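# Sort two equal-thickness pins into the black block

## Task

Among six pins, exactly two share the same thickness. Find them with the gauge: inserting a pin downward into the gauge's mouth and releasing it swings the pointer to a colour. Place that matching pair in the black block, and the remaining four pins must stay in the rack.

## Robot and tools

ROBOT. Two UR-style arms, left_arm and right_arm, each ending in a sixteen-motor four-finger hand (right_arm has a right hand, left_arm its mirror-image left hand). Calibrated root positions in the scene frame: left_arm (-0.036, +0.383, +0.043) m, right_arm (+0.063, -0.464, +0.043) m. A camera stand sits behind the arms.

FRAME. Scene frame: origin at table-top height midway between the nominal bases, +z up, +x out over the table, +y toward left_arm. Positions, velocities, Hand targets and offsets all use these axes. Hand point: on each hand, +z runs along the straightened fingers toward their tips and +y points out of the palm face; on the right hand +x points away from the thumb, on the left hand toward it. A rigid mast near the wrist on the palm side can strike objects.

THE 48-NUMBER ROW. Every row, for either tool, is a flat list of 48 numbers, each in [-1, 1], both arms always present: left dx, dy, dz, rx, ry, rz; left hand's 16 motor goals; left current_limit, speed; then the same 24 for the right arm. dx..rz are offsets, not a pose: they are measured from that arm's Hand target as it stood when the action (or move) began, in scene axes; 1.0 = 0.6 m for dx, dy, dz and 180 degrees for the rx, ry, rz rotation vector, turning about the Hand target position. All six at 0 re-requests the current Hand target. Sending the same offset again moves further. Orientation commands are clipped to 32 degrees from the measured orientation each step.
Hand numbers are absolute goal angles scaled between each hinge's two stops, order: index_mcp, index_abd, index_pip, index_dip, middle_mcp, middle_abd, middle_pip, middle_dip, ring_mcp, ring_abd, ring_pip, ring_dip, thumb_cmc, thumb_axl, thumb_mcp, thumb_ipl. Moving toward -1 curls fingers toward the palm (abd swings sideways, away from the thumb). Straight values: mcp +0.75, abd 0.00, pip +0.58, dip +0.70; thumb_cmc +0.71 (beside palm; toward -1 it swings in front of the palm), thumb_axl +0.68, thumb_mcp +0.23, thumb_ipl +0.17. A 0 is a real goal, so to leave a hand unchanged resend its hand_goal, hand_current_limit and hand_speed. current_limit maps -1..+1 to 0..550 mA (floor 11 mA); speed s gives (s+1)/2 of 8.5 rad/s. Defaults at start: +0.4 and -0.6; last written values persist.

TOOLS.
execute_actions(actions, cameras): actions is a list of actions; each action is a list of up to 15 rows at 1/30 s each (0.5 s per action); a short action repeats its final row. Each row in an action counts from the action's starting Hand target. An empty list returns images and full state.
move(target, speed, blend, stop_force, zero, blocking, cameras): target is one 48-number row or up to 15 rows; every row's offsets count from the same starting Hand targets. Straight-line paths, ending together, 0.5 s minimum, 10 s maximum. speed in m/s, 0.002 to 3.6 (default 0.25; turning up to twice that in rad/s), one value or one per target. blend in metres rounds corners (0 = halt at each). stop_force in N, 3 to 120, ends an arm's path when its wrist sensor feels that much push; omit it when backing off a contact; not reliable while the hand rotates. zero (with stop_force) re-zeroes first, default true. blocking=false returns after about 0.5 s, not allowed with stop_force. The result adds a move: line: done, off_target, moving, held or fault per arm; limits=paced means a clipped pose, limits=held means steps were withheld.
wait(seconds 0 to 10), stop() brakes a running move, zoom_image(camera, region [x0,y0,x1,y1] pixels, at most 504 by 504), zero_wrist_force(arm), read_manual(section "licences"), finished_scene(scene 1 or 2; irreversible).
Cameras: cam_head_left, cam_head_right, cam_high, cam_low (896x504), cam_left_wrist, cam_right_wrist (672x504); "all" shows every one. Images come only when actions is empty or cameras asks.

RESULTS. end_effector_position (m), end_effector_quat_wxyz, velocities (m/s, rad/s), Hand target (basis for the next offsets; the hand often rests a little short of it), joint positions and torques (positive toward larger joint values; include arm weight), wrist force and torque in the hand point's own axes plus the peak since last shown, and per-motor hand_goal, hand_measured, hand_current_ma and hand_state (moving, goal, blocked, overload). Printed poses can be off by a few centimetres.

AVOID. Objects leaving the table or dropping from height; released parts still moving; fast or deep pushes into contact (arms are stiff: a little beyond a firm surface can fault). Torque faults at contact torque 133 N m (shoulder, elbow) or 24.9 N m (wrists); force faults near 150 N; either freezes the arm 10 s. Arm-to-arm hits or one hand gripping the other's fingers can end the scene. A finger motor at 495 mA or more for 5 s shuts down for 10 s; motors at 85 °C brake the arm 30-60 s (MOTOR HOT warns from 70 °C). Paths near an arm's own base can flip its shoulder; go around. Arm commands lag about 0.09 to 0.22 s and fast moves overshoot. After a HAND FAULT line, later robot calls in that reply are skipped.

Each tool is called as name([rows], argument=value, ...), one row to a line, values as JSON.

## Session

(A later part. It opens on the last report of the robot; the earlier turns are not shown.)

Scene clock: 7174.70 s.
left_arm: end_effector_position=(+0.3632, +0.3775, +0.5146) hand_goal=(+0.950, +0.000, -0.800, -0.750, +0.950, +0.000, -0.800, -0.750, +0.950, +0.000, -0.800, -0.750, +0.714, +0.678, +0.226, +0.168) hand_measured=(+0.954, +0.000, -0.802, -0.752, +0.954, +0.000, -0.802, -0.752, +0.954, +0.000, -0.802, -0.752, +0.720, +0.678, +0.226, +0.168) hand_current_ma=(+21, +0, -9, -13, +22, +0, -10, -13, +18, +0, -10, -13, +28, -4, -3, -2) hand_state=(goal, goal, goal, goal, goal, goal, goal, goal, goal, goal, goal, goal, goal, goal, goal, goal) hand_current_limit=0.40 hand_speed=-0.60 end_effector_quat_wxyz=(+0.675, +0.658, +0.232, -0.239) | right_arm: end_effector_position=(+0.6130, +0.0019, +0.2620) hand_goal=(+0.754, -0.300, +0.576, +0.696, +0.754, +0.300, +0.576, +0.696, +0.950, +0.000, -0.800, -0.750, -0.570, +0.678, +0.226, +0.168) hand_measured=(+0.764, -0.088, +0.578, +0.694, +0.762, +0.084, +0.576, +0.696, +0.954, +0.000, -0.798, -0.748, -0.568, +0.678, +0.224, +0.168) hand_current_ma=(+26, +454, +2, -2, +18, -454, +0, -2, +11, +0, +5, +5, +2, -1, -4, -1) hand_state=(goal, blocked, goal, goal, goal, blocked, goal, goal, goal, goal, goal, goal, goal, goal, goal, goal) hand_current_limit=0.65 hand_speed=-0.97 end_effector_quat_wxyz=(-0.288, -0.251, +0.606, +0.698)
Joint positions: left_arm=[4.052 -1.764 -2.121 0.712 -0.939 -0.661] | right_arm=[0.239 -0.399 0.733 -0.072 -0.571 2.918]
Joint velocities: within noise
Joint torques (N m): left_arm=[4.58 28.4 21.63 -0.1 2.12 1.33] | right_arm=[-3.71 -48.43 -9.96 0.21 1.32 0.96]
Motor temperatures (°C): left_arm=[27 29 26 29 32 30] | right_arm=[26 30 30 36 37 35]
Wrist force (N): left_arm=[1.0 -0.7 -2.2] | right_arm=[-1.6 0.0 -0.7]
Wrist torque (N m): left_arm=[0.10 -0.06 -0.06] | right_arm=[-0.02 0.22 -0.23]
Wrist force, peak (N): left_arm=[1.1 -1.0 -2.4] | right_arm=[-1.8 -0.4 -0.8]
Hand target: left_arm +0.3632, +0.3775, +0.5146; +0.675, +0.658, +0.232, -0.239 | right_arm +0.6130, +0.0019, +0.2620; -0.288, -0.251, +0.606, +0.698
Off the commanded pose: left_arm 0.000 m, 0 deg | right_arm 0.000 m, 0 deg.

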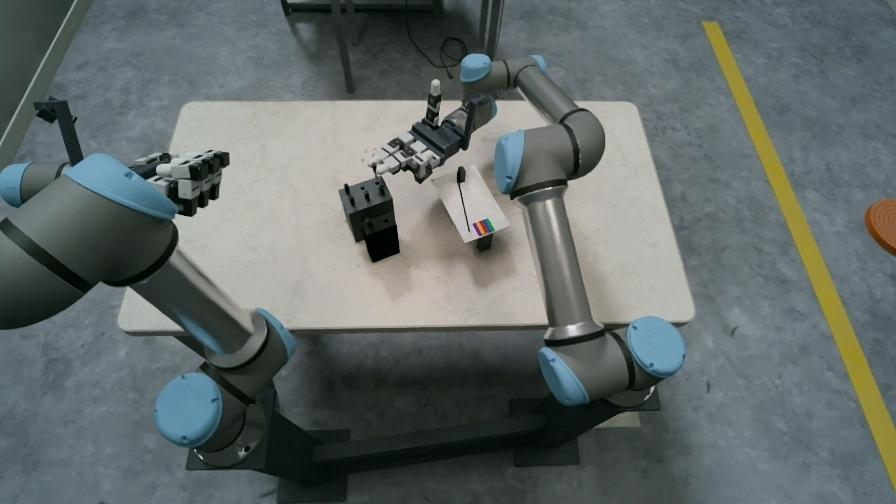

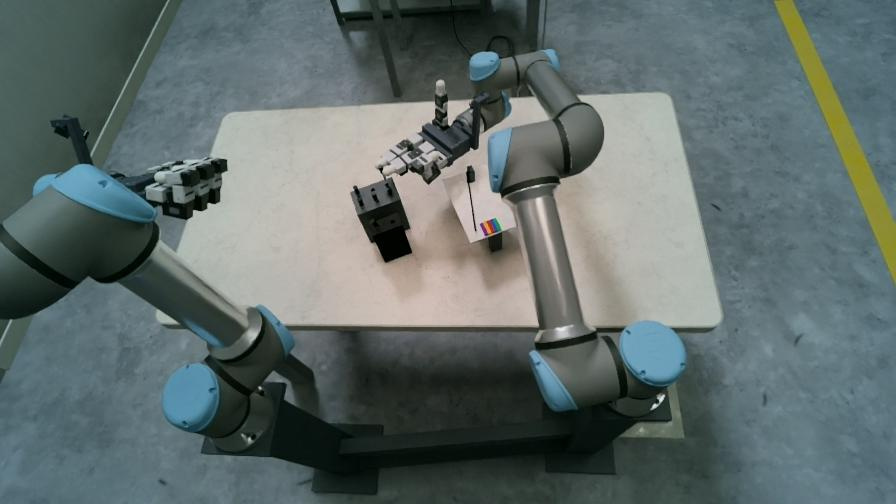

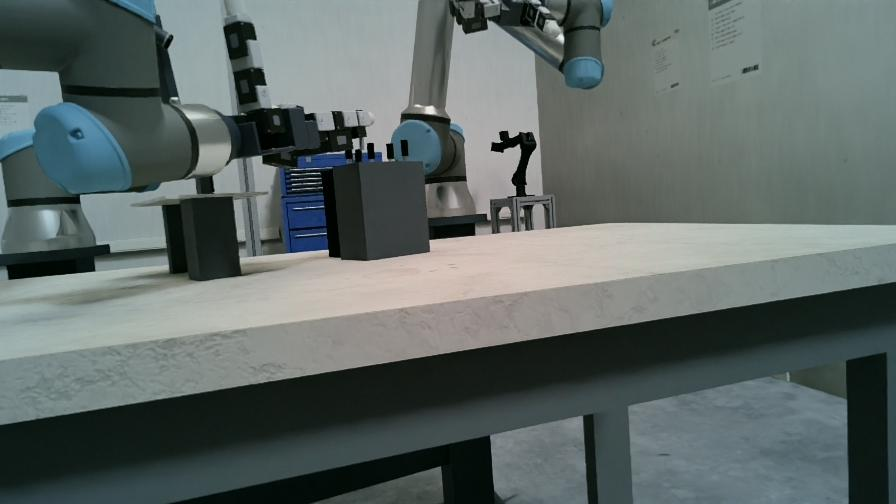

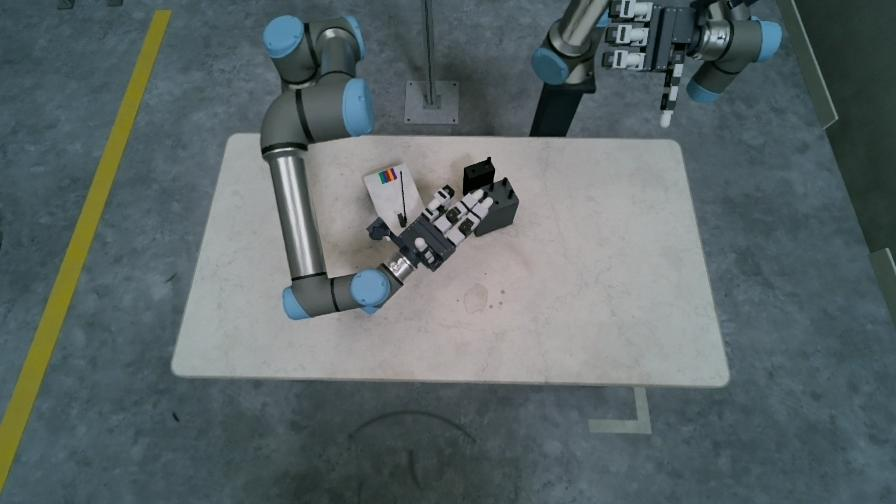

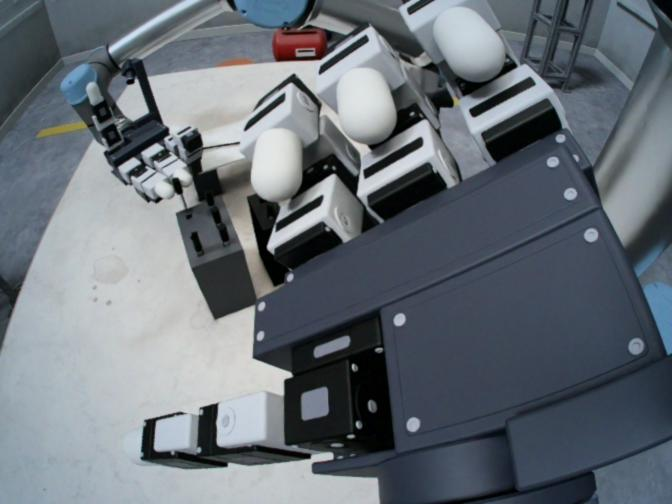

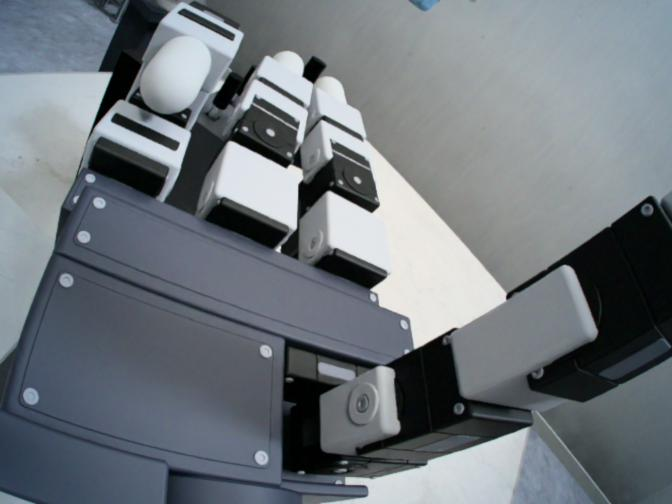

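move(target=[0,0,0,0,0,0, 0.95,0,-0.8,-0.75,0.95,0,-0.8,-0.75,0.95,0,-0.8,-0.75,0.714,0.678,0.226,0.168,0.4,-0.6, -0.0005,0.0013,-0.022,0,0,0, 0.754,-0.3,0.576,0.696,0.754,0.3,0.576,0.696,0.95,0,-0.8,-0.75,-0.571,0.678,0.226,0.168,0.65,-0.97], speed=0.02, stop_force=4, cameras=["cam_high","cam_left_wrist"])

zoom_image(camera="cam_left_wrist", region=[160, 180, 240, 260])

zoom_image(camera="cam_high", region=[310, 70, 430, 180])

Scene clock: 7183.77 s.
left_arm: end_effector_position=(+0.3632, +0.3775, +0.5146) hand_goal=(+0.950, +0.000, -0.800, -0.750, +0.950, +0.000, -0.800, -0.750, +0.950, +0.000, -0.800, -0.750, +0.714, +0.678, +0.226, +0.168) hand_measured=(+0.954, +0.000, -0.802, -0.752, +0.954, +0.000, -0.802, -0.752, +0.954, +0.000, -0.802, -0.752, +0.720, +0.678, +0.226, +0.168) hand_current_ma=(+21, +0, -9, -13, +22, +0, -10, -13, +18, +0, -10, -13, +28, -4, -3, -2) hand_state=(goal, goal, goal, goal, goal, goal, goal, goal, goal, goal, goal, goal, goal, goal, goal, goal) hand_current_limit=0.40 hand_speed=-0.60 end_effector_quat_wxyz=(+0.675, +0.658, +0.232, -0.239) | right_arm: end_effector_position=(+0.6127, +0.0027, +0.2488) hand_goal=(+0.754, -0.300, +0.576, +0.696, +0.754, +0.300, +0.576, +0.696, +0.950, +0.000, -0.800, -0.750, -0.570, +0.678, +0.226, +0.168) hand_measured=(+0.764, -0.088, +0.578, +0.694, +0.762, +0.084, +0.576, +0.696, +0.954, +0.000, -0.798, -0.748, -0.568, +0.678, +0.224, +0.168) hand_current_ma=(+26, +454, +2, -2, +18, -454, +0, -2, +11, +0, +5, +5, +2, -1, -4, -1) hand_state=(goal, blocked, goal, goal, goal, blocked, goal, goal, goal, goal, goal, goal, goal, goal, goal, goal) hand_current_limit=0.65 hand_speed=-0.97 end_effector_quat_wxyz=(-0.288, -0.251, +0.606, +0.698)
Joint positions: left_arm=[4.052 -1.764 -2.121 0.712 -0.939 -0.661] | right_arm=[0.24 -0.383 0.736 -0.091 -0.57 2.918]
Joint torques (N m): left_arm=[4.56 30.2 21.39 0.14 2.14 1.45] | right_arm=[10.69 -47.92 -10.61 0.06 1.99 -0.81]
Wrist force (N): left_arm=[1.0 -0.9 -2.2] | right_arm=[-1.7 -0.1 -0.8]
Wrist torque (N m): left_arm=[0.08 -0.06 -0.06] | right_arm=[-0.03 0.23 -0.19]
Wrist force, peak (N): left_arm=[1.2 -1.1 -2.4] | right_arm=[-2.2 0.1 -0.6]
Hand target: left_arm +0.3632, +0.3775, +0.5146; +0.675, +0.658, +0.232, -0.239 | right_arm +0.6127, +0.0027, +0.2488; -0.288, -0.251, +0.606, +0.698
Off the commanded pose: left_arm 0.000 m, 0 deg | right_arm 0.000 m, 0 deg.
move: done
Images, in order (width x height): cam_high 896x504, cam_left_wrist 672x504.

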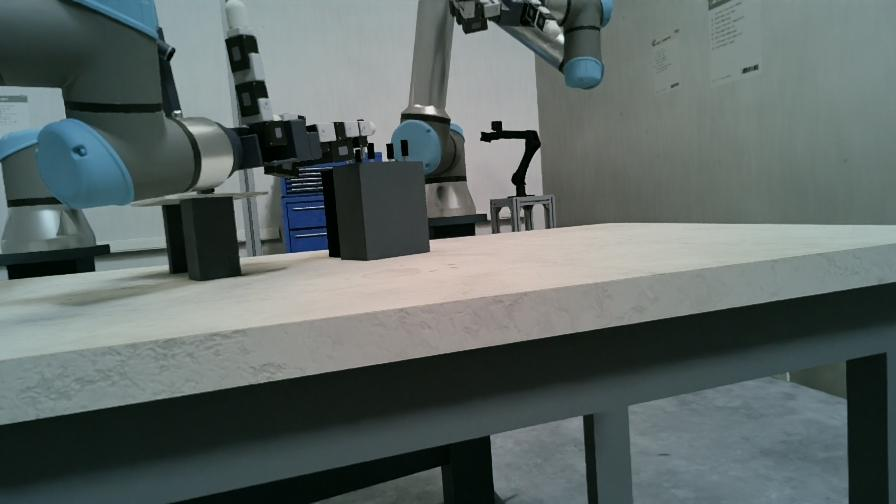

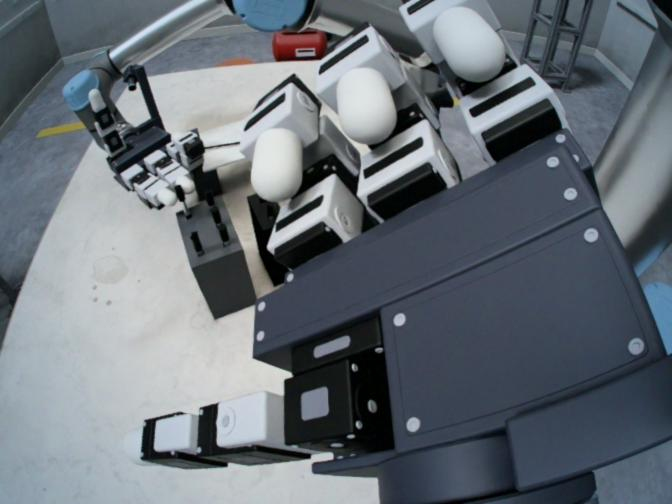

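Scaled by 6.300 from the camera's 672x504 image, which has a finer 960x720 frame.

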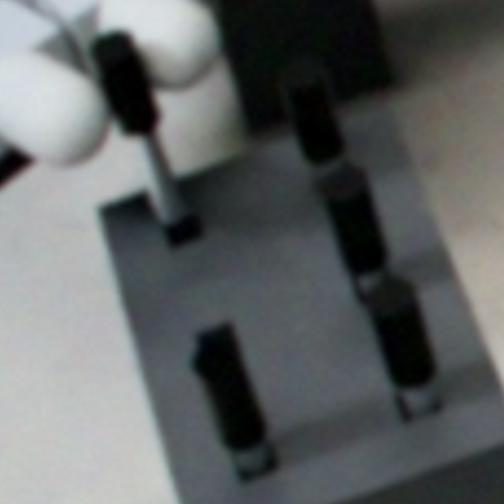

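Scaled by 4.200.

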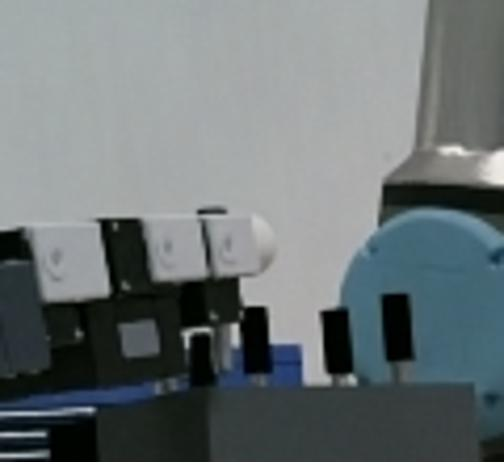

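move(target=[0,0,0,0,0,0, 0.95,0,-0.8,-0.75,0.95,0,-0.8,-0.75,0.95,0,-0.8,-0.75,0.714,0.678,0.226,0.168,0.4,-0.6, 0,0,-0.036,0,0,0, 0.754,-0.3,0.576,0.696,0.754,0.3,0.576,0.696,0.95,0,-0.8,-0.75,-0.571,0.678,0.226,0.168,0.65,-0.97], speed=0.01, stop_force=4, cameras=["cam_high","cam_left_wrist"])

zoom_image(camera="cam_left_wrist", region=[160, 180, 240, 260])

zoom_image(camera="cam_high", region=[310, 70, 430, 180])

Scene clock: 7191.03 s.
left_arm: end_effector_position=(+0.3632, +0.3775, +0.5146) hand_goal=(+0.950, +0.000, -0.800, -0.750, +0.950, +0.000, -0.800, -0.750, +0.950, +0.000, -0.800, -0.750, +0.714, +0.678, +0.226, +0.168) hand_measured=(+0.954, +0.000, -0.802, -0.752, +0.954, +0.000, -0.802, -0.752, +0.954, +0.000, -0.802, -0.752, +0.720, +0.678, +0.226, +0.168) hand_current_ma=(+21, +0, -9, -13, +22, +0, -10, -13, +18, +0, -10, -13, +28, -4, -3, -2) hand_state=(goal, goal, goal, goal, goal, goal, goal, goal, goal, goal, goal, goal, goal, goal, goal, goal) hand_current_limit=0.40 hand_speed=-0.60 end_effector_quat_wxyz=(+0.675, +0.658, +0.232, -0.239) | right_arm: end_effector_position=(+0.6127, +0.0027, +0.2272) hand_goal=(+0.754, -0.300, +0.576, +0.696, +0.754, +0.300, +0.576, +0.696, +0.950, +0.000, -0.800, -0.750, -0.570, +0.678, +0.226, +0.168) hand_measured=(+0.764, -0.088, +0.578, +0.694, +0.762, +0.084, +0.576, +0.696, +0.954, +0.000, -0.798, -0.748, -0.568, +0.678, +0.224, +0.168) hand_current_ma=(+26, +454, +2, -2, +18, -454, +0, -2, +11, +0, +5, +5, +2, -1, -4, -1) hand_state=(goal, blocked, goal, goal, goal, blocked, goal, goal, goal, goal, goal, goal, goal, goal, goal, goal) hand_current_limit=0.65 hand_speed=-0.97 end_effector_quat_wxyz=(-0.288, -0.251, +0.606, +0.698)
Joint positions: left_arm=[4.052 -1.764 -2.121 0.712 -0.939 -0.661] | right_arm=[0.24 -0.356 0.738 -0.12 -0.57 2.918]
Joint torques (N m): left_arm=[3.96 28.55 22.09 0.04 2.06 1.43] | right_arm=[11.35 -48.38 -8.81 0.23 1.89 0.28]
Wrist force (N): left_arm=[1.1 -0.7 -2.1] | right_arm=[-1.2 -0.2 -0.5]
Wrist torque (N m): left_arm=[0.09 -0.06 -0.06] | right_arm=[-0.08 0.17 -0.17]
Wrist force, peak (N): left_arm=[1.1 -1.0 -2.5] | right_arm=[-1.8 0.1 -0.7]
Hand target: left_arm +0.3632, +0.3775, +0.5146; +0.675, +0.658, +0.232, -0.239 | right_arm +0.6127, +0.0027, +0.2272; -0.288, -0.251, +0.606, +0.698
Off the commanded pose: left_arm 0.000 m, 0 deg | right_arm 0.000 m, 0 deg.
move: done
Images, in order (width x height): cam_high 896x504, cam_left_wrist 672x504.

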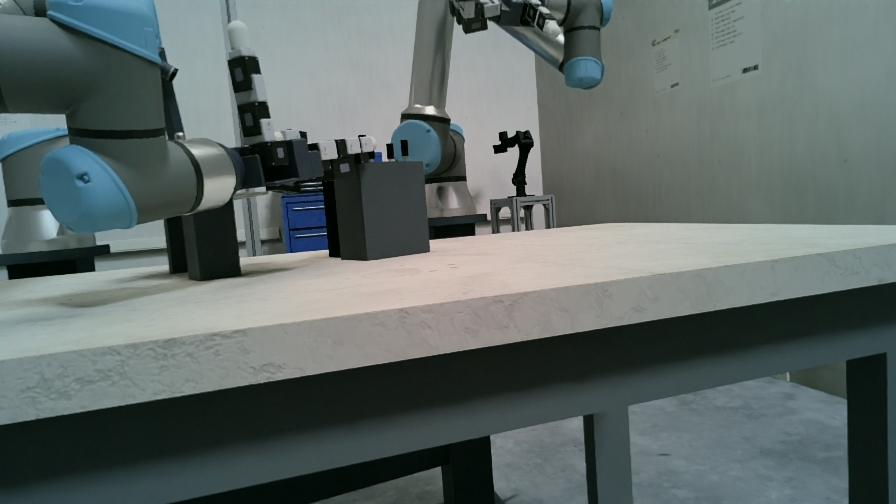

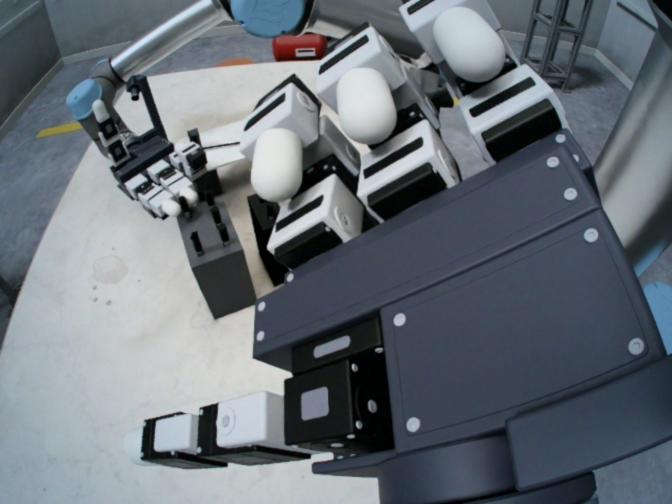

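Scaled by 6.300 from the camera's 672x504 image, which has a finer 960x720 frame.

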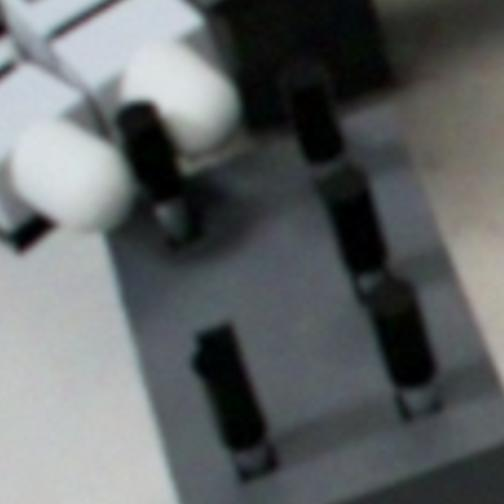

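Scaled by 4.200.

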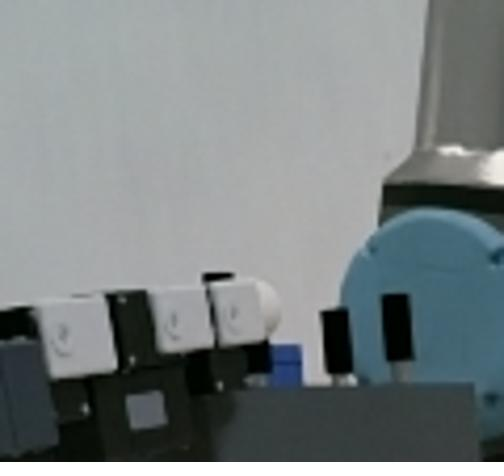

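move(target=[0,0,0,0,0,0, 0.95,0,-0.8,-0.75,0.95,0,-0.8,-0.75,0.95,0,-0.8,-0.75,0.714,0.678,0.226,0.168,0.4,-0.6, 0,0,0,0,0,0, 0.754,0.0,0.576,0.696,0.754,-0.0,0.576,0.696,0.95,0,-0.8,-0.75,-0.571,0.678,0.226,0.168,0.5,-0.85], speed=0.02)

move(target=[0,0,0,0,0,0, 0.95,0,-0.8,-0.75,0.95,0,-0.8,-0.75,0.95,0,-0.8,-0.75,0.714,0.678,0.226,0.168,0.4,-0.6, 0.03,-0.03,0.004,0,0,0, 0.754,0.0,0.576,0.696,0.754,-0.0,0.576,0.696,0.95,0,-0.8,-0.75,-0.571,0.678,0.226,0.168,0.5,-0.85], speed=0.03, cameras=["cam_high","cam_left_wrist"])

zoom_image(camera="cam_left_wrist", region=[160, 180, 240, 260])

Scene clock: 7197.80 s.
left_arm: end_effector_position=(+0.3632, +0.3775, +0.5146) hand_goal=(+0.950, +0.000, -0.800, -0.750, +0.950, +0.000, -0.800, -0.750, +0.950, +0.000, -0.800, -0.750, +0.714, +0.678, +0.226, +0.168) hand_measured=(+0.954, +0.000, -0.802, -0.752, +0.954, +0.000, -0.802, -0.752, +0.954, +0.000, -0.802, -0.752, +0.720, +0.678, +0.226, +0.168) hand_current_ma=(+21, +0, -9, -13, +22, +0, -10, -13, +18, +0, -10, -13, +28, -4, -3, -2) hand_state=(goal, goal, goal, goal, goal, goal, goal, goal, goal, goal, goal, goal, goal, goal, goal, goal) hand_current_limit=0.40 hand_speed=-0.60 end_effector_quat_wxyz=(+0.675, +0.658, +0.232, -0.239) | right_arm: end_effector_position=(+0.6127, +0.0027, +0.2272) hand_goal=(+0.754, +0.000, +0.576, +0.696, +0.754, +0.000, +0.576, +0.696, +0.950, +0.000, -0.800, -0.750, -0.570, +0.678, +0.226, +0.168) hand_measured=(+0.764, -0.002, +0.578, +0.694, +0.762, +0.004, +0.576, +0.696, +0.954, +0.000, -0.798, -0.748, -0.568, +0.678, +0.224, +0.168) hand_current_ma=(+26, -5, +2, -2, +18, +5, +0, -2, +11, +0, +5, +5, +2, -1, -4, -1) hand_state=(goal, goal, goal, goal, goal, goal, goal, goal, goal, goal, goal, goal, goal, goal, goal, goal) hand_current_limit=0.50 hand_speed=-0.85 end_effector_quat_wxyz=(-0.288, -0.251, +0.606, +0.698)
Joint positions: left_arm=[4.052 -1.764 -2.121 0.712 -0.939 -0.661] | right_arm=[0.24 -0.356 0.738 -0.12 -0.57 2.918]
Joint torques (N m): left_arm=[4.26 28.7 21.85 0.07 2.17 1.43] | right_arm=[7.64 -47.78 -10.37 0.38 1.59 0.69]
Wrist force (N): left_arm=[0.9 -0.8 -2.4] | right_arm=[-1.7 0.1 -0.7]
Wrist torque (N m): left_arm=[0.09 -0.06 -0.07] | right_arm=[-0.05 0.24 -0.19]
Wrist force, peak (N): left_arm=[0.9 -0.8 -2.5] | right_arm=[-1.8 0.2 -0.8]
Hand target: left_arm +0.3632, +0.3775, +0.5146; +0.675, +0.658, +0.232, -0.239 | right_arm +0.6127, +0.0027, +0.2272; -0.288, -0.251, +0.606, +0.698
Off the commanded pose: left_arm 0.000 m, 0 deg | right_arm 0.000 m, 0 deg.
move: done

Scene clock: 7199.17 s.
left_arm: end_effector_position=(+0.3632, +0.3775, +0.5146) hand_goal=(+0.950, +0.000, -0.800, -0.750, +0.950, +0.000, -0.800, -0.750, +0.950, +0.000, -0.800, -0.750, +0.714, +0.678, +0.226, +0.168) hand_measured=(+0.954, +0.000, -0.802, -0.752, +0.954, +0.000, -0.802, -0.752, +0.954, +0.000, -0.802, -0.752, +0.720, +0.678, +0.226, +0.168) hand_current_ma=(+21, +0, -9, -13, +22, +0, -10, -13, +18, +0, -10, -13, +28, -4, -3, -2) hand_state=(goal, goal, goal, goal, goal, goal, goal, goal, goal, goal, goal, goal, goal, goal, goal, goal) hand_current_limit=0.40 hand_speed=-0.60 end_effector_quat_wxyz=(+0.675, +0.658, +0.232, -0.239) | right_arm: end_effector_position=(+0.6306, -0.0152, +0.2296) hand_goal=(+0.754, +0.000, +0.576, +0.696, +0.754, +0.000, +0.576, +0.696, +0.950, +0.000, -0.800, -0.750, -0.570, +0.678, +0.226, +0.168) hand_measured=(+0.764, -0.002, +0.578, +0.694, +0.762, +0.004, +0.576, +0.696, +0.954, +0.000, -0.798, -0.748, -0.568, +0.678, +0.224, +0.168) hand_current_ma=(+26, -5, +2, -2, +19, +5, +0, -2, +11, +0, +5, +5, +2, -1, -4, -1) hand_state=(goal, goal, goal, goal, goal, goal, goal, goal, goal, goal, goal, goal, goal, goal, goal, goal) hand_current_limit=0.50 hand_speed=-0.85 end_effector_quat_wxyz=(-0.288, -0.251, +0.606, +0.698)
Joint positions: left_arm=[4.052 -1.764 -2.121 0.712 -0.939 -0.661] | right_arm=[0.211 -0.33 0.676 -0.096 -0.598 2.931]
Joint torques (N m): left_arm=[4.52 28.81 21.55 0.04 2.33 1.59] | right_arm=[-10.19 -49.99 -20.35 3.09 -2.7 1.2]
Wrist force (N): left_arm=[0.9 -1.0 -2.0] | right_arm=[-1.7 0.1 -0.7]
Wrist torque (N m): left_arm=[0.03 -0.04 -0.07] | right_arm=[-0.07 0.25 -0.20]
Wrist force, peak (N): left_arm=[1.0 -0.9 -2.4] | right_arm=[-1.7 -0.2 -0.6]
Hand target: left_arm +0.3632, +0.3775, +0.5146; +0.675, +0.658, +0.232, -0.239 | right_arm +0.6307, -0.0153, +0.2296; -0.288, -0.251, +0.606, +0.698
Off the commanded pose: left_arm 0.000 m, 0 deg | right_arm 0.000 m, 0 deg.
move: done
Images, in order (width x height): cam_high 896x504, cam_left_wrist 672x504.

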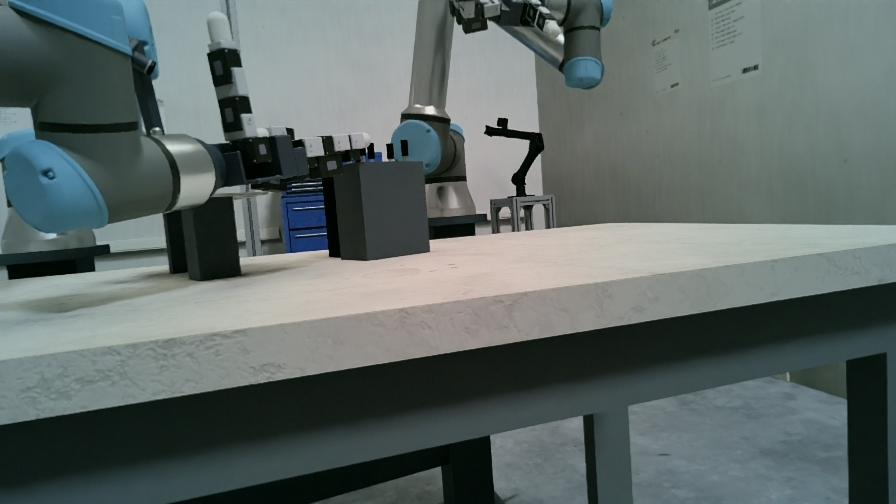

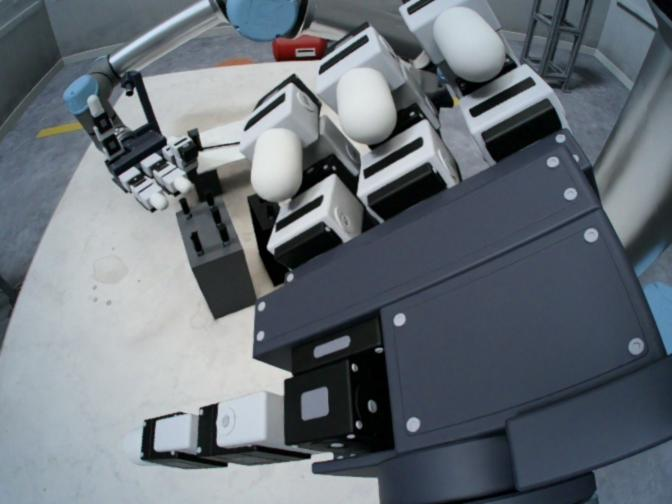

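Scaled by 6.300 from the camera's 672x504 image, which has a finer 960x720 frame.

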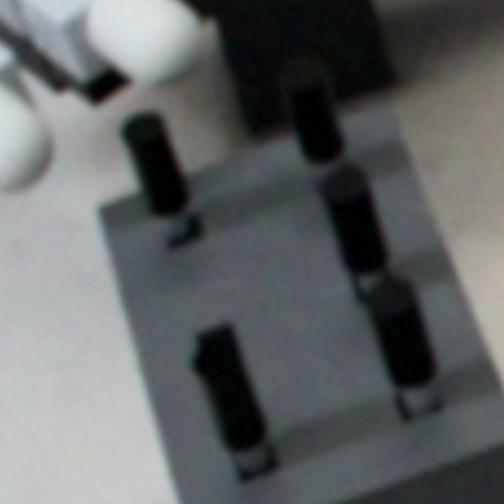

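move([
  [0,0,0,0,0,0, 0.95,0,-0.8,-0.75,0.95,0,-0.8,-0.75,0.95,0,-0.8,-0.75,0.714,0.678,0.226,0.168,0.4,-0.6, 0.05,-0.05,0.02,0,0,0, 0.754,-0.02,0.576,0.696,0.754,0.02,0.576,0.696,0.95,0,-0.8,-0.75,-0.571,0.678,0.226,0.168,0.5,-0.85],
  [0,0,0,0,0,0, 0.95,0,-0.8,-0.75,0.95,0,-0.8,-0.75,0.95,0,-0.8,-0.75,0.714,0.678,0.226,0.168,0.4,-0.6, 0.07,-0.07,0.25,0,0,0, 0.754,-0.02,0.576,0.696,0.754,0.02,0.576,0.696,0.95,0,-0.8,-0.75,-0.571,0.678,0.226,0.168,0.5,-0.85],
  [0,0,0,0,0,0, 0.95,0,-0.8,-0.75,0.95,0,-0.8,-0.75,0.95,0,-0.8,-0.75,0.714,0.678,0.226,0.168,0.4,-0.6, 0.07,-0.07,0.25,-0.385,-0.385,0, 0.754,-0.02,0.576,0.696,0.754,0.02,0.576,0.696,0.95,0,-0.8,-0.75,-0.571,0.678,0.226,0.168,0.5,-0.85],
], speed=[0.1,0.2,0.3], blend=[0.02,0.02,0])

Scene clock: 7214.27 s.
left_arm: end_effector_position=(+0.3632, +0.3775, +0.5146) hand_goal=(+0.950, +0.000, -0.800, -0.750, +0.950, +0.000, -0.800, -0.750, +0.950, +0.000, -0.800, -0.750, +0.714, +0.678, +0.226, +0.168) hand_measured=(+0.954, +0.000, -0.802, -0.752, +0.954, +0.000, -0.802, -0.752, +0.954, +0.000, -0.802, -0.752, +0.720, +0.678, +0.226, +0.168) hand_current_ma=(+21, +0, -9, -13, +22, +0, -10, -13, +18, +0, -10, -13, +28, -4, -3, -2) hand_state=(goal, goal, goal, goal, goal, goal, goal, goal, goal, goal, goal, goal, goal, goal, goal, goal) hand_current_limit=0.40 hand_speed=-0.60 end_effector_quat_wxyz=(+0.675, +0.658, +0.232, -0.239) | right_arm: end_effector_position=(+0.6727, -0.0573, +0.3796) hand_goal=(+0.754, -0.020, +0.576, +0.696, +0.754, +0.020, +0.576, +0.696, +0.950, +0.000, -0.800, -0.750, -0.570, +0.678, +0.226, +0.168) hand_measured=(+0.756, -0.018, +0.578, +0.694, +0.756, +0.018, +0.576, +0.696, +0.952, +0.000, -0.798, -0.748, -0.568, +0.678, +0.224, +0.168) hand_current_ma=(+2, +5, +2, -2, +2, -5, +0, -2, +3, +0, +5, +5, +2, -1, -6, -1) hand_state=(goal, goal, goal, goal, goal, goal, goal, goal, goal, goal, goal, goal, goal, goal, goal, goal) hand_current_limit=0.50 hand_speed=-0.85 end_effector_quat_wxyz=(+0.000, -0.383, +0.924, +0.001)
Joint positions: left_arm=[4.052 -1.764 -2.121 0.712 -0.939 -0.661] | right_arm=[0.294 -0.994 0.873 -1.449 -1.57 4.21]
Joint torques (N m): left_arm=[4.52 29.08 22.04 0.02 2.28 1.44] | right_arm=[12.06 -51.84 -16.3 -3.89 -2.28 1.1]
Wrist force (N): left_arm=[0.8 -0.9 -2.2] | right_arm=[-0.6 -0.1 -1.8]
Wrist torque (N m): left_arm=[0.06 -0.04 -0.08] | right_arm=[0.18 0.06 -0.11]
Wrist force, peak (N): left_arm=[1.2 -0.8 -2.5] | right_arm=[-1.8 -0.3 -1.1]
Hand target: left_arm +0.3632, +0.3775, +0.5146; +0.675, +0.658, +0.232, -0.239 | right_arm +0.6727, -0.0573, +0.3796; +0.000, -0.383, +0.924, +0.000
Off the commanded pose: left_arm 0.000 m, 0 deg | right_arm 0.000 m, 0 deg.
move: done

move(target=[0,0,0,0,0,0, 0.95,0,-0.8,-0.75,0.95,0,-0.8,-0.75,0.95,0,-0.8,-0.75,0.714,0.678,0.226,0.168,0.4,-0.6, -0.3622,0.287,-0.0827,0,0,0.1444, 0.754,-0.02,0.576,0.696,0.754,0.02,0.576,0.696,0.95,0,-0.8,-0.75,-0.571,0.678,0.226,0.168,0.5,-0.85], speed=0.25, cameras=["cam_right_wrist","cam_left_wrist"])

zoom_image(camera="cam_right_wrist", region=[250, 0, 390, 120])

zoom_image(camera="cam_left_wrist", region=[160, 180, 240, 260])

Scene clock: 7222.60 s.
left_arm: end_effector_position=(+0.3632, +0.3775, +0.5146) hand_goal=(+0.950, +0.000, -0.800, -0.750, +0.950, +0.000, -0.800, -0.750, +0.950, +0.000, -0.800, -0.750, +0.714, +0.678, +0.226, +0.168) hand_measured=(+0.954, +0.000, -0.802, -0.752, +0.954, +0.000, -0.802, -0.752, +0.954, +0.000, -0.802, -0.752, +0.720, +0.678, +0.226, +0.168) hand_current_ma=(+21, +0, -9, -13, +22, +0, -10, -13, +18, +0, -10, -13, +28, -4, -3, -2) hand_state=(goal, goal, goal, goal, goal, goal, goal, goal, goal, goal, goal, goal, goal, goal, goal, goal) hand_current_limit=0.40 hand_speed=-0.60 end_effector_quat_wxyz=(+0.675, +0.658, +0.232, -0.239) | right_arm: end_effector_position=(+0.4555, +0.1147, +0.3300) hand_goal=(+0.754, -0.020, +0.576, +0.696, +0.754, +0.020, +0.576, +0.696, +0.950, +0.000, -0.800, -0.750, -0.570, +0.678, +0.226, +0.168) hand_measured=(+0.754, -0.018, +0.578, +0.694, +0.754, +0.018, +0.576, +0.696, +0.952, +0.000, -0.798, -0.748, -0.568, +0.678, +0.224, +0.168) hand_current_ma=(+0, +5, +2, -2, +1, -5, +0, -2, +2, +0, +5, +5, +2, -1, -7, -1) hand_state=(goal, goal, goal, goal, goal, goal, goal, goal, goal, goal, goal, goal, goal, goal, goal, goal) hand_current_limit=0.50 hand_speed=-0.85 end_effector_quat_wxyz=(+0.000, -0.581, +0.814, +0.000)
Joint positions: left_arm=[4.052 -1.764 -2.121 0.712 -0.939 -0.661] | right_arm=[0.668 -1.078 1.13 -1.623 -1.57 4.131]
Joint torques (N m): left_arm=[4.94 29.25 21.82 -0.06 2.21 1.41] | right_arm=[8.94 -34.56 -27.75 -3.84 -2.24 0.84]
Wrist force (N): left_arm=[1.1 -1.0 -2.2] | right_arm=[-0.5 -0.3 -1.4]
Wrist torque (N m): left_arm=[0.06 -0.07 -0.05] | right_arm=[0.12 0.03 0.04]
Wrist force, peak (N): left_arm=[1.3 -0.8 -2.4] | right_arm=[-0.5 -1.4 -1.9]
Hand target: left_arm +0.3632, +0.3775, +0.5146; +0.675, +0.658, +0.232, -0.239 | right_arm +0.4554, +0.1149, +0.3300; +0.000, -0.581, +0.814, +0.000
Off the commanded pose: left_arm 0.000 m, 0 deg | right_arm 0.000 m, 0 deg.
move: done
Images, in order (width x height): cam_left_wrist 672x504, cam_right_wrist 672x504.

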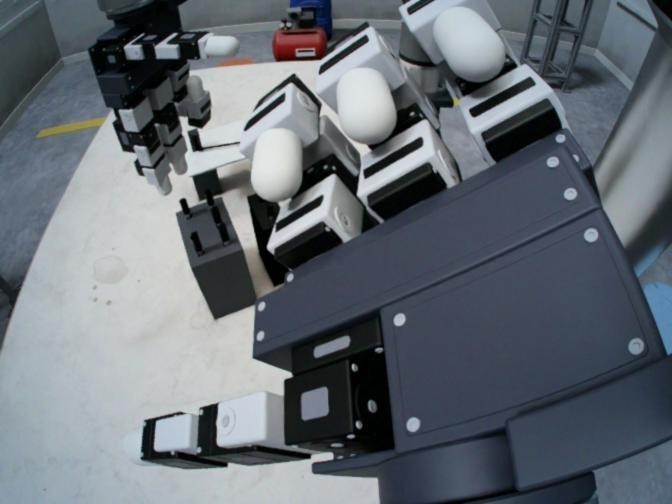

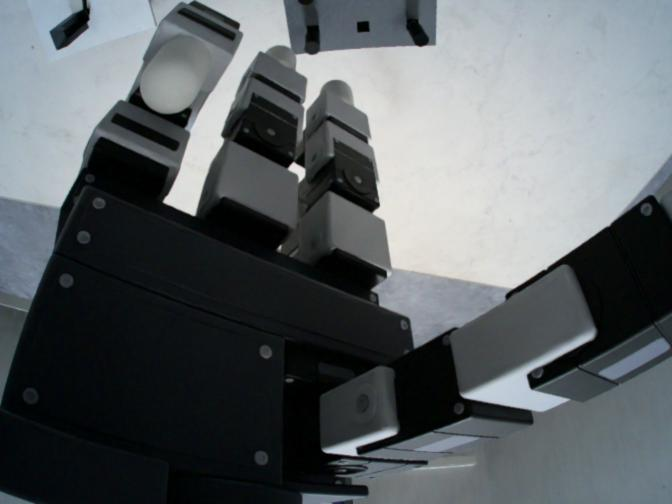

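Scaled by 3.600 from the camera's 672x504 image, which has a finer 960x720 frame.

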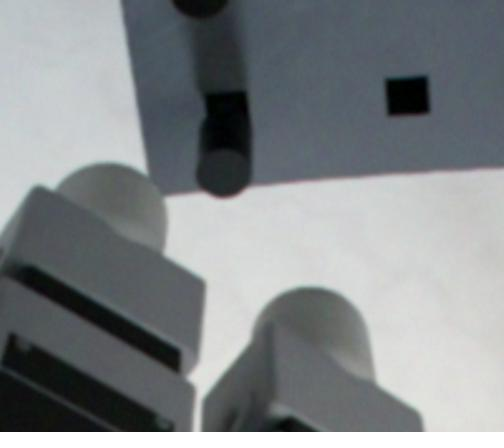

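Scaled by 6.300 from the camera's 672x504 image, which has a finer 960x720 frame.

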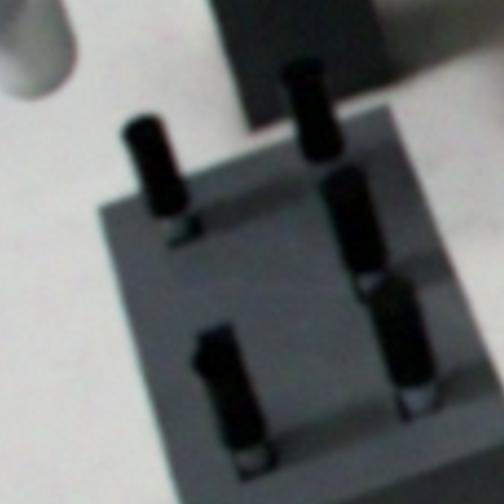

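move(target=[0,0,0,0,0,0, 0.95,0,-0.8,-0.75,0.95,0,-0.8,-0.75,0.95,0,-0.8,-0.75,0.714,0.678,0.226,0.168,0.4,-0.6, 0,0,-0.0333,0,0,0, 0.754,-0.02,0.576,0.696,0.754,0.02,0.576,0.696,0.95,0,-0.8,-0.75,-0.571,0.678,0.226,0.168,0.5,-0.85], speed=0.05, cameras=["cam_right_wrist"])

zoom_image(camera="cam_right_wrist", region=[250, 0, 390, 120])

Scene clock: 7228.67 s.
left_arm: end_effector_position=(+0.3632, +0.3775, +0.5146) hand_goal=(+0.950, +0.000, -0.800, -0.750, +0.950, +0.000, -0.800, -0.750, +0.950, +0.000, -0.800, -0.750, +0.714, +0.678, +0.226, +0.168) hand_measured=(+0.954, +0.000, -0.802, -0.752, +0.954, +0.000, -0.802, -0.752, +0.954, +0.000, -0.802, -0.752, +0.720, +0.678, +0.226, +0.168) hand_current_ma=(+21, +0, -9, -13, +22, +0, -10, -13, +18, +0, -10, -13, +28, -4, -3, -2) hand_state=(goal, goal, goal, goal, goal, goal, goal, goal, goal, goal, goal, goal, goal, goal, goal, goal) hand_current_limit=0.40 hand_speed=-0.60 end_effector_quat_wxyz=(+0.675, +0.658, +0.232, -0.239) | right_arm: end_effector_position=(+0.4554, +0.1149, +0.3102) hand_goal=(+0.754, -0.020, +0.576, +0.696, +0.754, +0.020, +0.576, +0.696, +0.950, +0.000, -0.800, -0.750, -0.570, +0.678, +0.226, +0.168) hand_measured=(+0.754, -0.018, +0.578, +0.694, +0.754, +0.018, +0.576, +0.696, +0.952, +0.000, -0.798, -0.748, -0.568, +0.678, +0.224, +0.168) hand_current_ma=(+0, +5, +2, -2, +1, -5, +0, -2, +2, +0, +5, +5, +2, -1, -7, -1) hand_state=(goal, goal, goal, goal, goal, goal, goal, goal, goal, goal, goal, goal, goal, goal, goal, goal) hand_current_limit=0.50 hand_speed=-0.85 end_effector_quat_wxyz=(+0.000, -0.581, +0.814, +0.000)
Joint positions: left_arm=[4.052 -1.764 -2.121 0.712 -0.939 -0.661] | right_arm=[0.668 -1.074 1.174 -1.671 -1.57 4.131]
Joint torques (N m): left_arm=[5.23 29.44 22.05 -0.06 2.21 1.46] | right_arm=[8.07 -33.93 -15.72 -3.7 -0.68 -0.29]
Wrist force (N): left_arm=[0.8 -0.5 -2.3] | right_arm=[-0.3 -0.4 -1.3]
Wrist torque (N m): left_arm=[0.12 -0.04 -0.09] | right_arm=[0.10 0.01 0.04]
Wrist force, peak (N): left_arm=[1.2 -0.9 -2.4] | right_arm=[-0.3 -0.6 -1.8]
Hand target: left_arm +0.3632, +0.3775, +0.5146; +0.675, +0.658, +0.232, -0.239 | right_arm +0.4554, +0.1149, +0.3100; +0.000, -0.581, +0.814, +0.000
Off the commanded pose: left_arm 0.000 m, 0 deg | right_arm 0.000 m, 0 deg.
move: done
Images, in order (width x height): cam_right_wrist 672x504.

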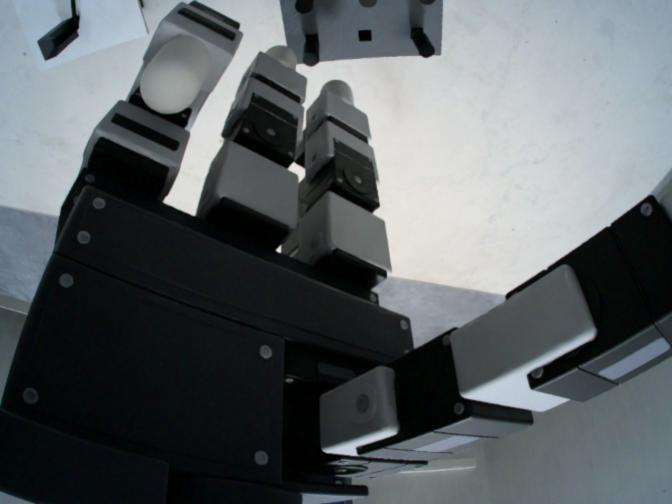

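Scaled by 3.600 from the camera's 672x504 image, which has a finer 960x720 frame.

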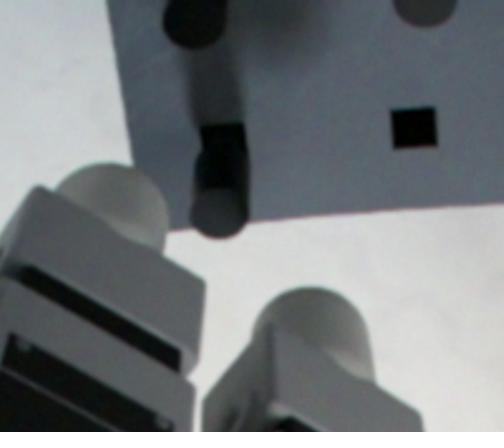

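move(target=[0,0,0,0,0,0, 0.95,0,-0.8,-0.75,0.95,0,-0.8,-0.75,0.95,0,-0.8,-0.75,0.714,0.678,0.226,0.168,0.4,-0.6, 0,0,-0.0417,0,0,0, 0.754,-0.02,0.576,0.696,0.754,0.02,0.576,0.696,0.95,0,-0.8,-0.75,-0.571,0.678,0.226,0.168,0.5,-0.85], speed=0.04, cameras=["cam_right_wrist","cam_left_wrist"])

zoom_image(camera="cam_right_wrist", region=[250, 0, 390, 120])

zoom_image(camera="cam_left_wrist", region=[160, 180, 240, 260])

Scene clock: 7235.10 s.
left_arm: end_effector_position=(+0.3632, +0.3775, +0.5146) hand_goal=(+0.950, +0.000, -0.800, -0.750, +0.950, +0.000, -0.800, -0.750, +0.950, +0.000, -0.800, -0.750, +0.714, +0.678, +0.226, +0.168) hand_measured=(+0.954, +0.000, -0.802, -0.752, +0.954, +0.000, -0.802, -0.752, +0.954, +0.000, -0.802, -0.752, +0.720, +0.678, +0.226, +0.168) hand_current_ma=(+21, +0, -9, -13, +22, +0, -10, -13, +18, +0, -10, -13, +28, -4, -3, -2) hand_state=(goal, goal, goal, goal, goal, goal, goal, goal, goal, goal, goal, goal, goal, goal, goal, goal) hand_current_limit=0.40 hand_speed=-0.60 end_effector_quat_wxyz=(+0.675, +0.658, +0.232, -0.239) | right_arm: end_effector_position=(+0.4554, +0.1149, +0.2852) hand_goal=(+0.754, -0.020, +0.576, +0.696, +0.754, +0.020, +0.576, +0.696, +0.950, +0.000, -0.800, -0.750, -0.570, +0.678, +0.226, +0.168) hand_measured=(+0.754, -0.018, +0.578, +0.694, +0.754, +0.018, +0.576, +0.696, +0.952, +0.000, -0.798, -0.748, -0.568, +0.678, +0.224, +0.168) hand_current_ma=(+0, +5, +2, -2, +1, -5, +0, -2, +2, +0, +5, +5, +2, -1, -7, -1) hand_state=(goal, goal, goal, goal, goal, goal, goal, goal, goal, goal, goal, goal, goal, goal, goal, goal) hand_current_limit=0.50 hand_speed=-0.85 end_effector_quat_wxyz=(+0.000, -0.581, +0.814, +0.000)
Joint positions: left_arm=[4.052 -1.764 -2.121 0.712 -0.939 -0.661] | right_arm=[0.668 -1.065 1.226 -1.731 -1.57 4.131]
Joint torques (N m): left_arm=[4.74 27.69 21.46 -0.01 2.16 1.32] | right_arm=[-4.1 -33.24 -14.53 -4.14 -0.93 -0.89]
Wrist force (N): left_arm=[1.1 -0.8 -2.1] | right_arm=[-0.4 -0.3 -1.1]
Wrist torque (N m): left_arm=[0.08 -0.07 -0.05] | right_arm=[0.12 0.00 0.03]
Wrist force, peak (N): left_arm=[1.1 -0.8 -2.6] | right_arm=[-0.4 -0.4 -1.8]
Hand target: left_arm +0.3632, +0.3775, +0.5146; +0.675, +0.658, +0.232, -0.239 | right_arm +0.4554, +0.1149, +0.2850; +0.000, -0.581, +0.814, +0.000
Off the commanded pose: left_arm 0.000 m, 0 deg | right_arm 0.000 m, 0 deg.
move: done
Images, in order (width x height): cam_left_wrist 672x504, cam_right_wrist 672x504.

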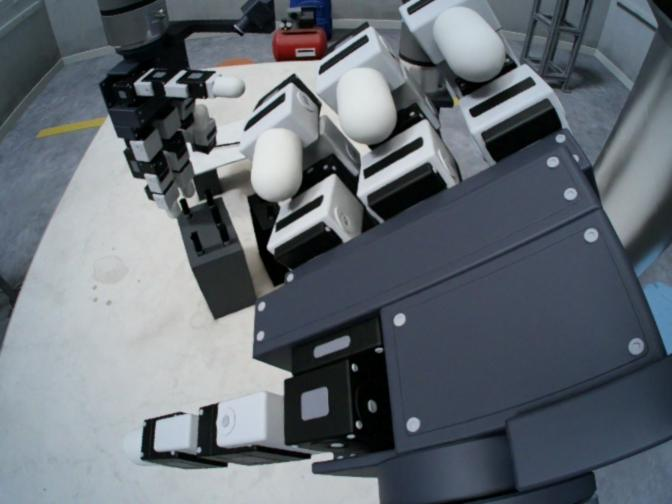

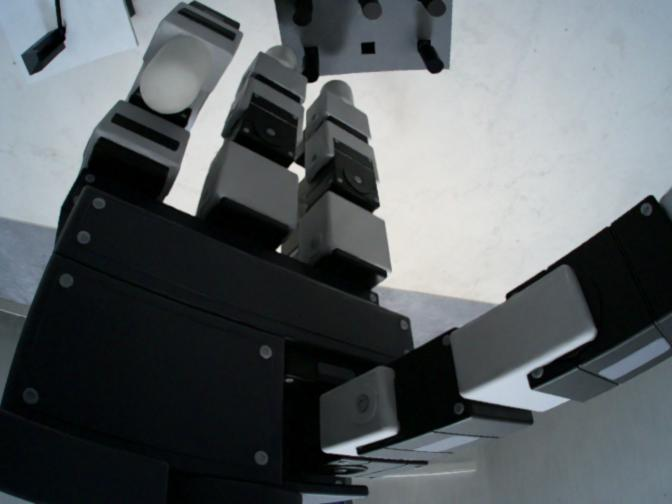

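Scaled by 3.600 from the camera's 672x504 image, which has a finer 960x720 frame.

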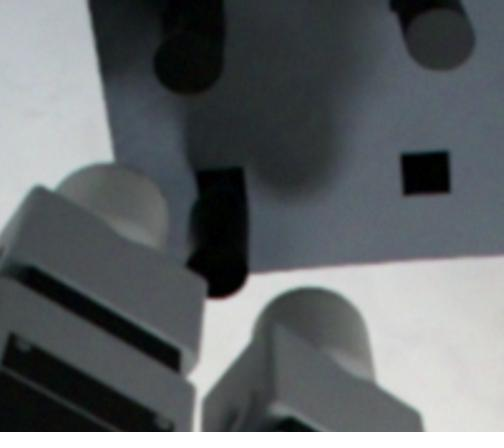

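Scaled by 6.300 from the camera's 672x504 image, which has a finer 960x720 frame.

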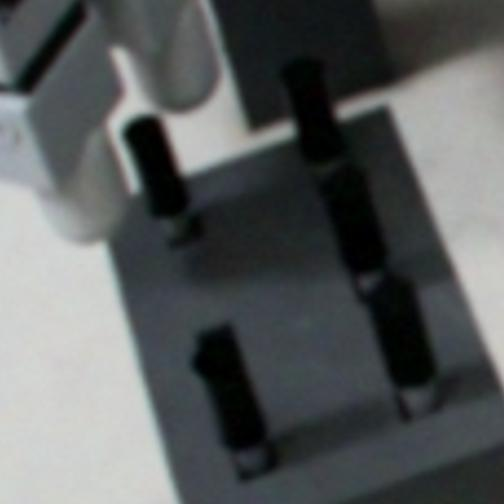

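move(target=[0,0,0,0,0,0, 0.95,0,-0.8,-0.75,0.95,0,-0.8,-0.75,0.95,0,-0.8,-0.75,0.714,0.678,0.226,0.168,0.4,-0.6, 0,0,-0.038,0,0,0, 0.754,-0.04,0.576,0.696,0.754,0.04,0.576,0.696,0.95,0,-0.8,-0.75,-0.571,0.678,0.226,0.168,0.5,-0.85], speed=0.012, stop_force=3, cameras=["cam_right_wrist","cam_left_wrist"])

zoom_image(camera="cam_right_wrist", region=[250, 0, 390, 120])

Scene clock: 7242.90 s.
left_arm: end_effector_position=(+0.3632, +0.3775, +0.5146) hand_goal=(+0.950, +0.000, -0.800, -0.750, +0.950, +0.000, -0.800, -0.750, +0.950, +0.000, -0.800, -0.750, +0.714, +0.678, +0.226, +0.168) hand_measured=(+0.954, +0.000, -0.802, -0.752, +0.954, +0.000, -0.802, -0.752, +0.954, +0.000, -0.802, -0.752, +0.720, +0.678, +0.226, +0.168) hand_current_ma=(+21, +0, -9, -13, +22, +0, -10, -13, +18, +0, -10, -13, +28, -4, -3, -2) hand_state=(goal, goal, goal, goal, goal, goal, goal, goal, goal, goal, goal, goal, goal, goal, goal, goal) hand_current_limit=0.40 hand_speed=-0.60 end_effector_quat_wxyz=(+0.675, +0.658, +0.232, -0.239) | right_arm: end_effector_position=(+0.4554, +0.1149, +0.2662) hand_goal=(+0.754, -0.040, +0.576, +0.696, +0.754, +0.040, +0.576, +0.696, +0.950, +0.000, -0.800, -0.750, -0.570, +0.678, +0.226, +0.168) hand_measured=(+0.752, -0.038, +0.576, +0.694, +0.752, +0.042, +0.576, +0.694, +0.952, +0.000, -0.798, -0.748, -0.568, +0.678, +0.224, +0.168) hand_current_ma=(-2, +3, +0, -2, -3, +4, -1, -2, +2, +0, +5, +5, +2, -1, -7, -1) hand_state=(goal, goal, goal, goal, goal, goal, goal, goal, goal, goal, goal, goal, goal, goal, goal, goal) hand_current_limit=0.50 hand_speed=-0.85 end_effector_quat_wxyz=(+0.000, -0.581, +0.814, +0.000)
Joint positions: left_arm=[4.052 -1.764 -2.121 0.712 -0.939 -0.661] | right_arm=[0.668 -1.057 1.262 -1.776 -1.57 4.131]
Joint torques (N m): left_arm=[5.1 29.37 21.22 -0.05 2.23 1.51] | right_arm=[-4.35 -49.62 -25.49 -0.98 -2.05 0.45]
Wrist force (N): left_arm=[0.8 -0.6 -2.2] | right_arm=[-0.3 -0.3 -3.5]
Wrist torque (N m): left_arm=[0.10 -0.04 -0.08] | right_arm=[0.32 -0.01 0.05]
Wrist force, peak (N): left_arm=[0.9 -0.9 -2.6] | right_arm=[0.2 -0.5 -13.1]
Hand target: left_arm +0.3632, +0.3775, +0.5146; +0.675, +0.658, +0.232, -0.239 | right_arm +0.4554, +0.1149, +0.2662; +0.000, -0.581, +0.814, +0.000 (not the last commanded pose)
Off the commanded pose: left_arm 0.000 m, 0 deg | right_arm 0.004 m, 0 deg.
move: contact (right_arm)
Images, in order (width x height): cam_left_wrist 672x504, cam_right_wrist 672x504.

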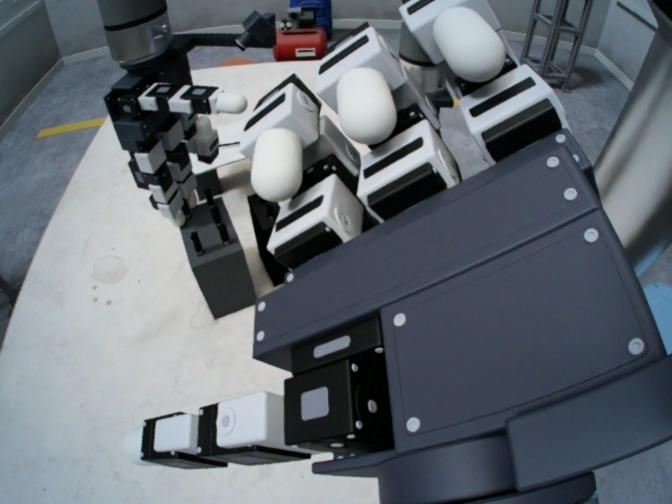

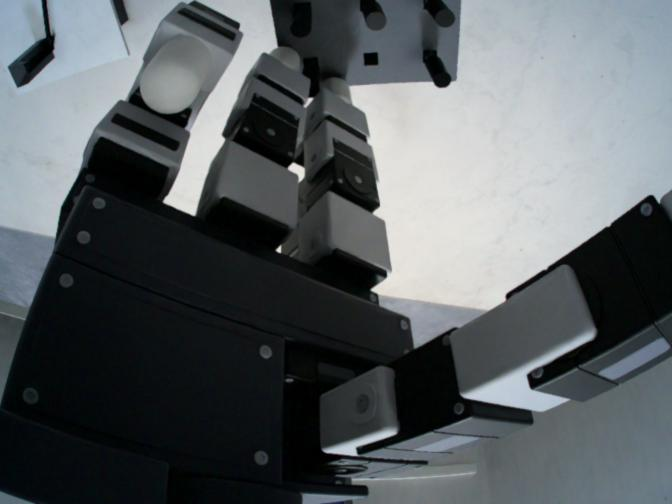

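Scaled by 3.600 from the camera's 672x504 image, which has a finer 960x720 frame.

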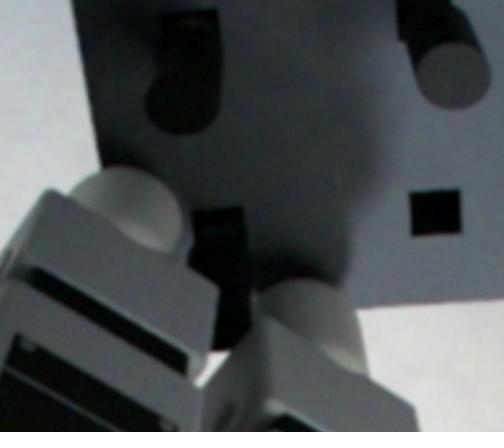

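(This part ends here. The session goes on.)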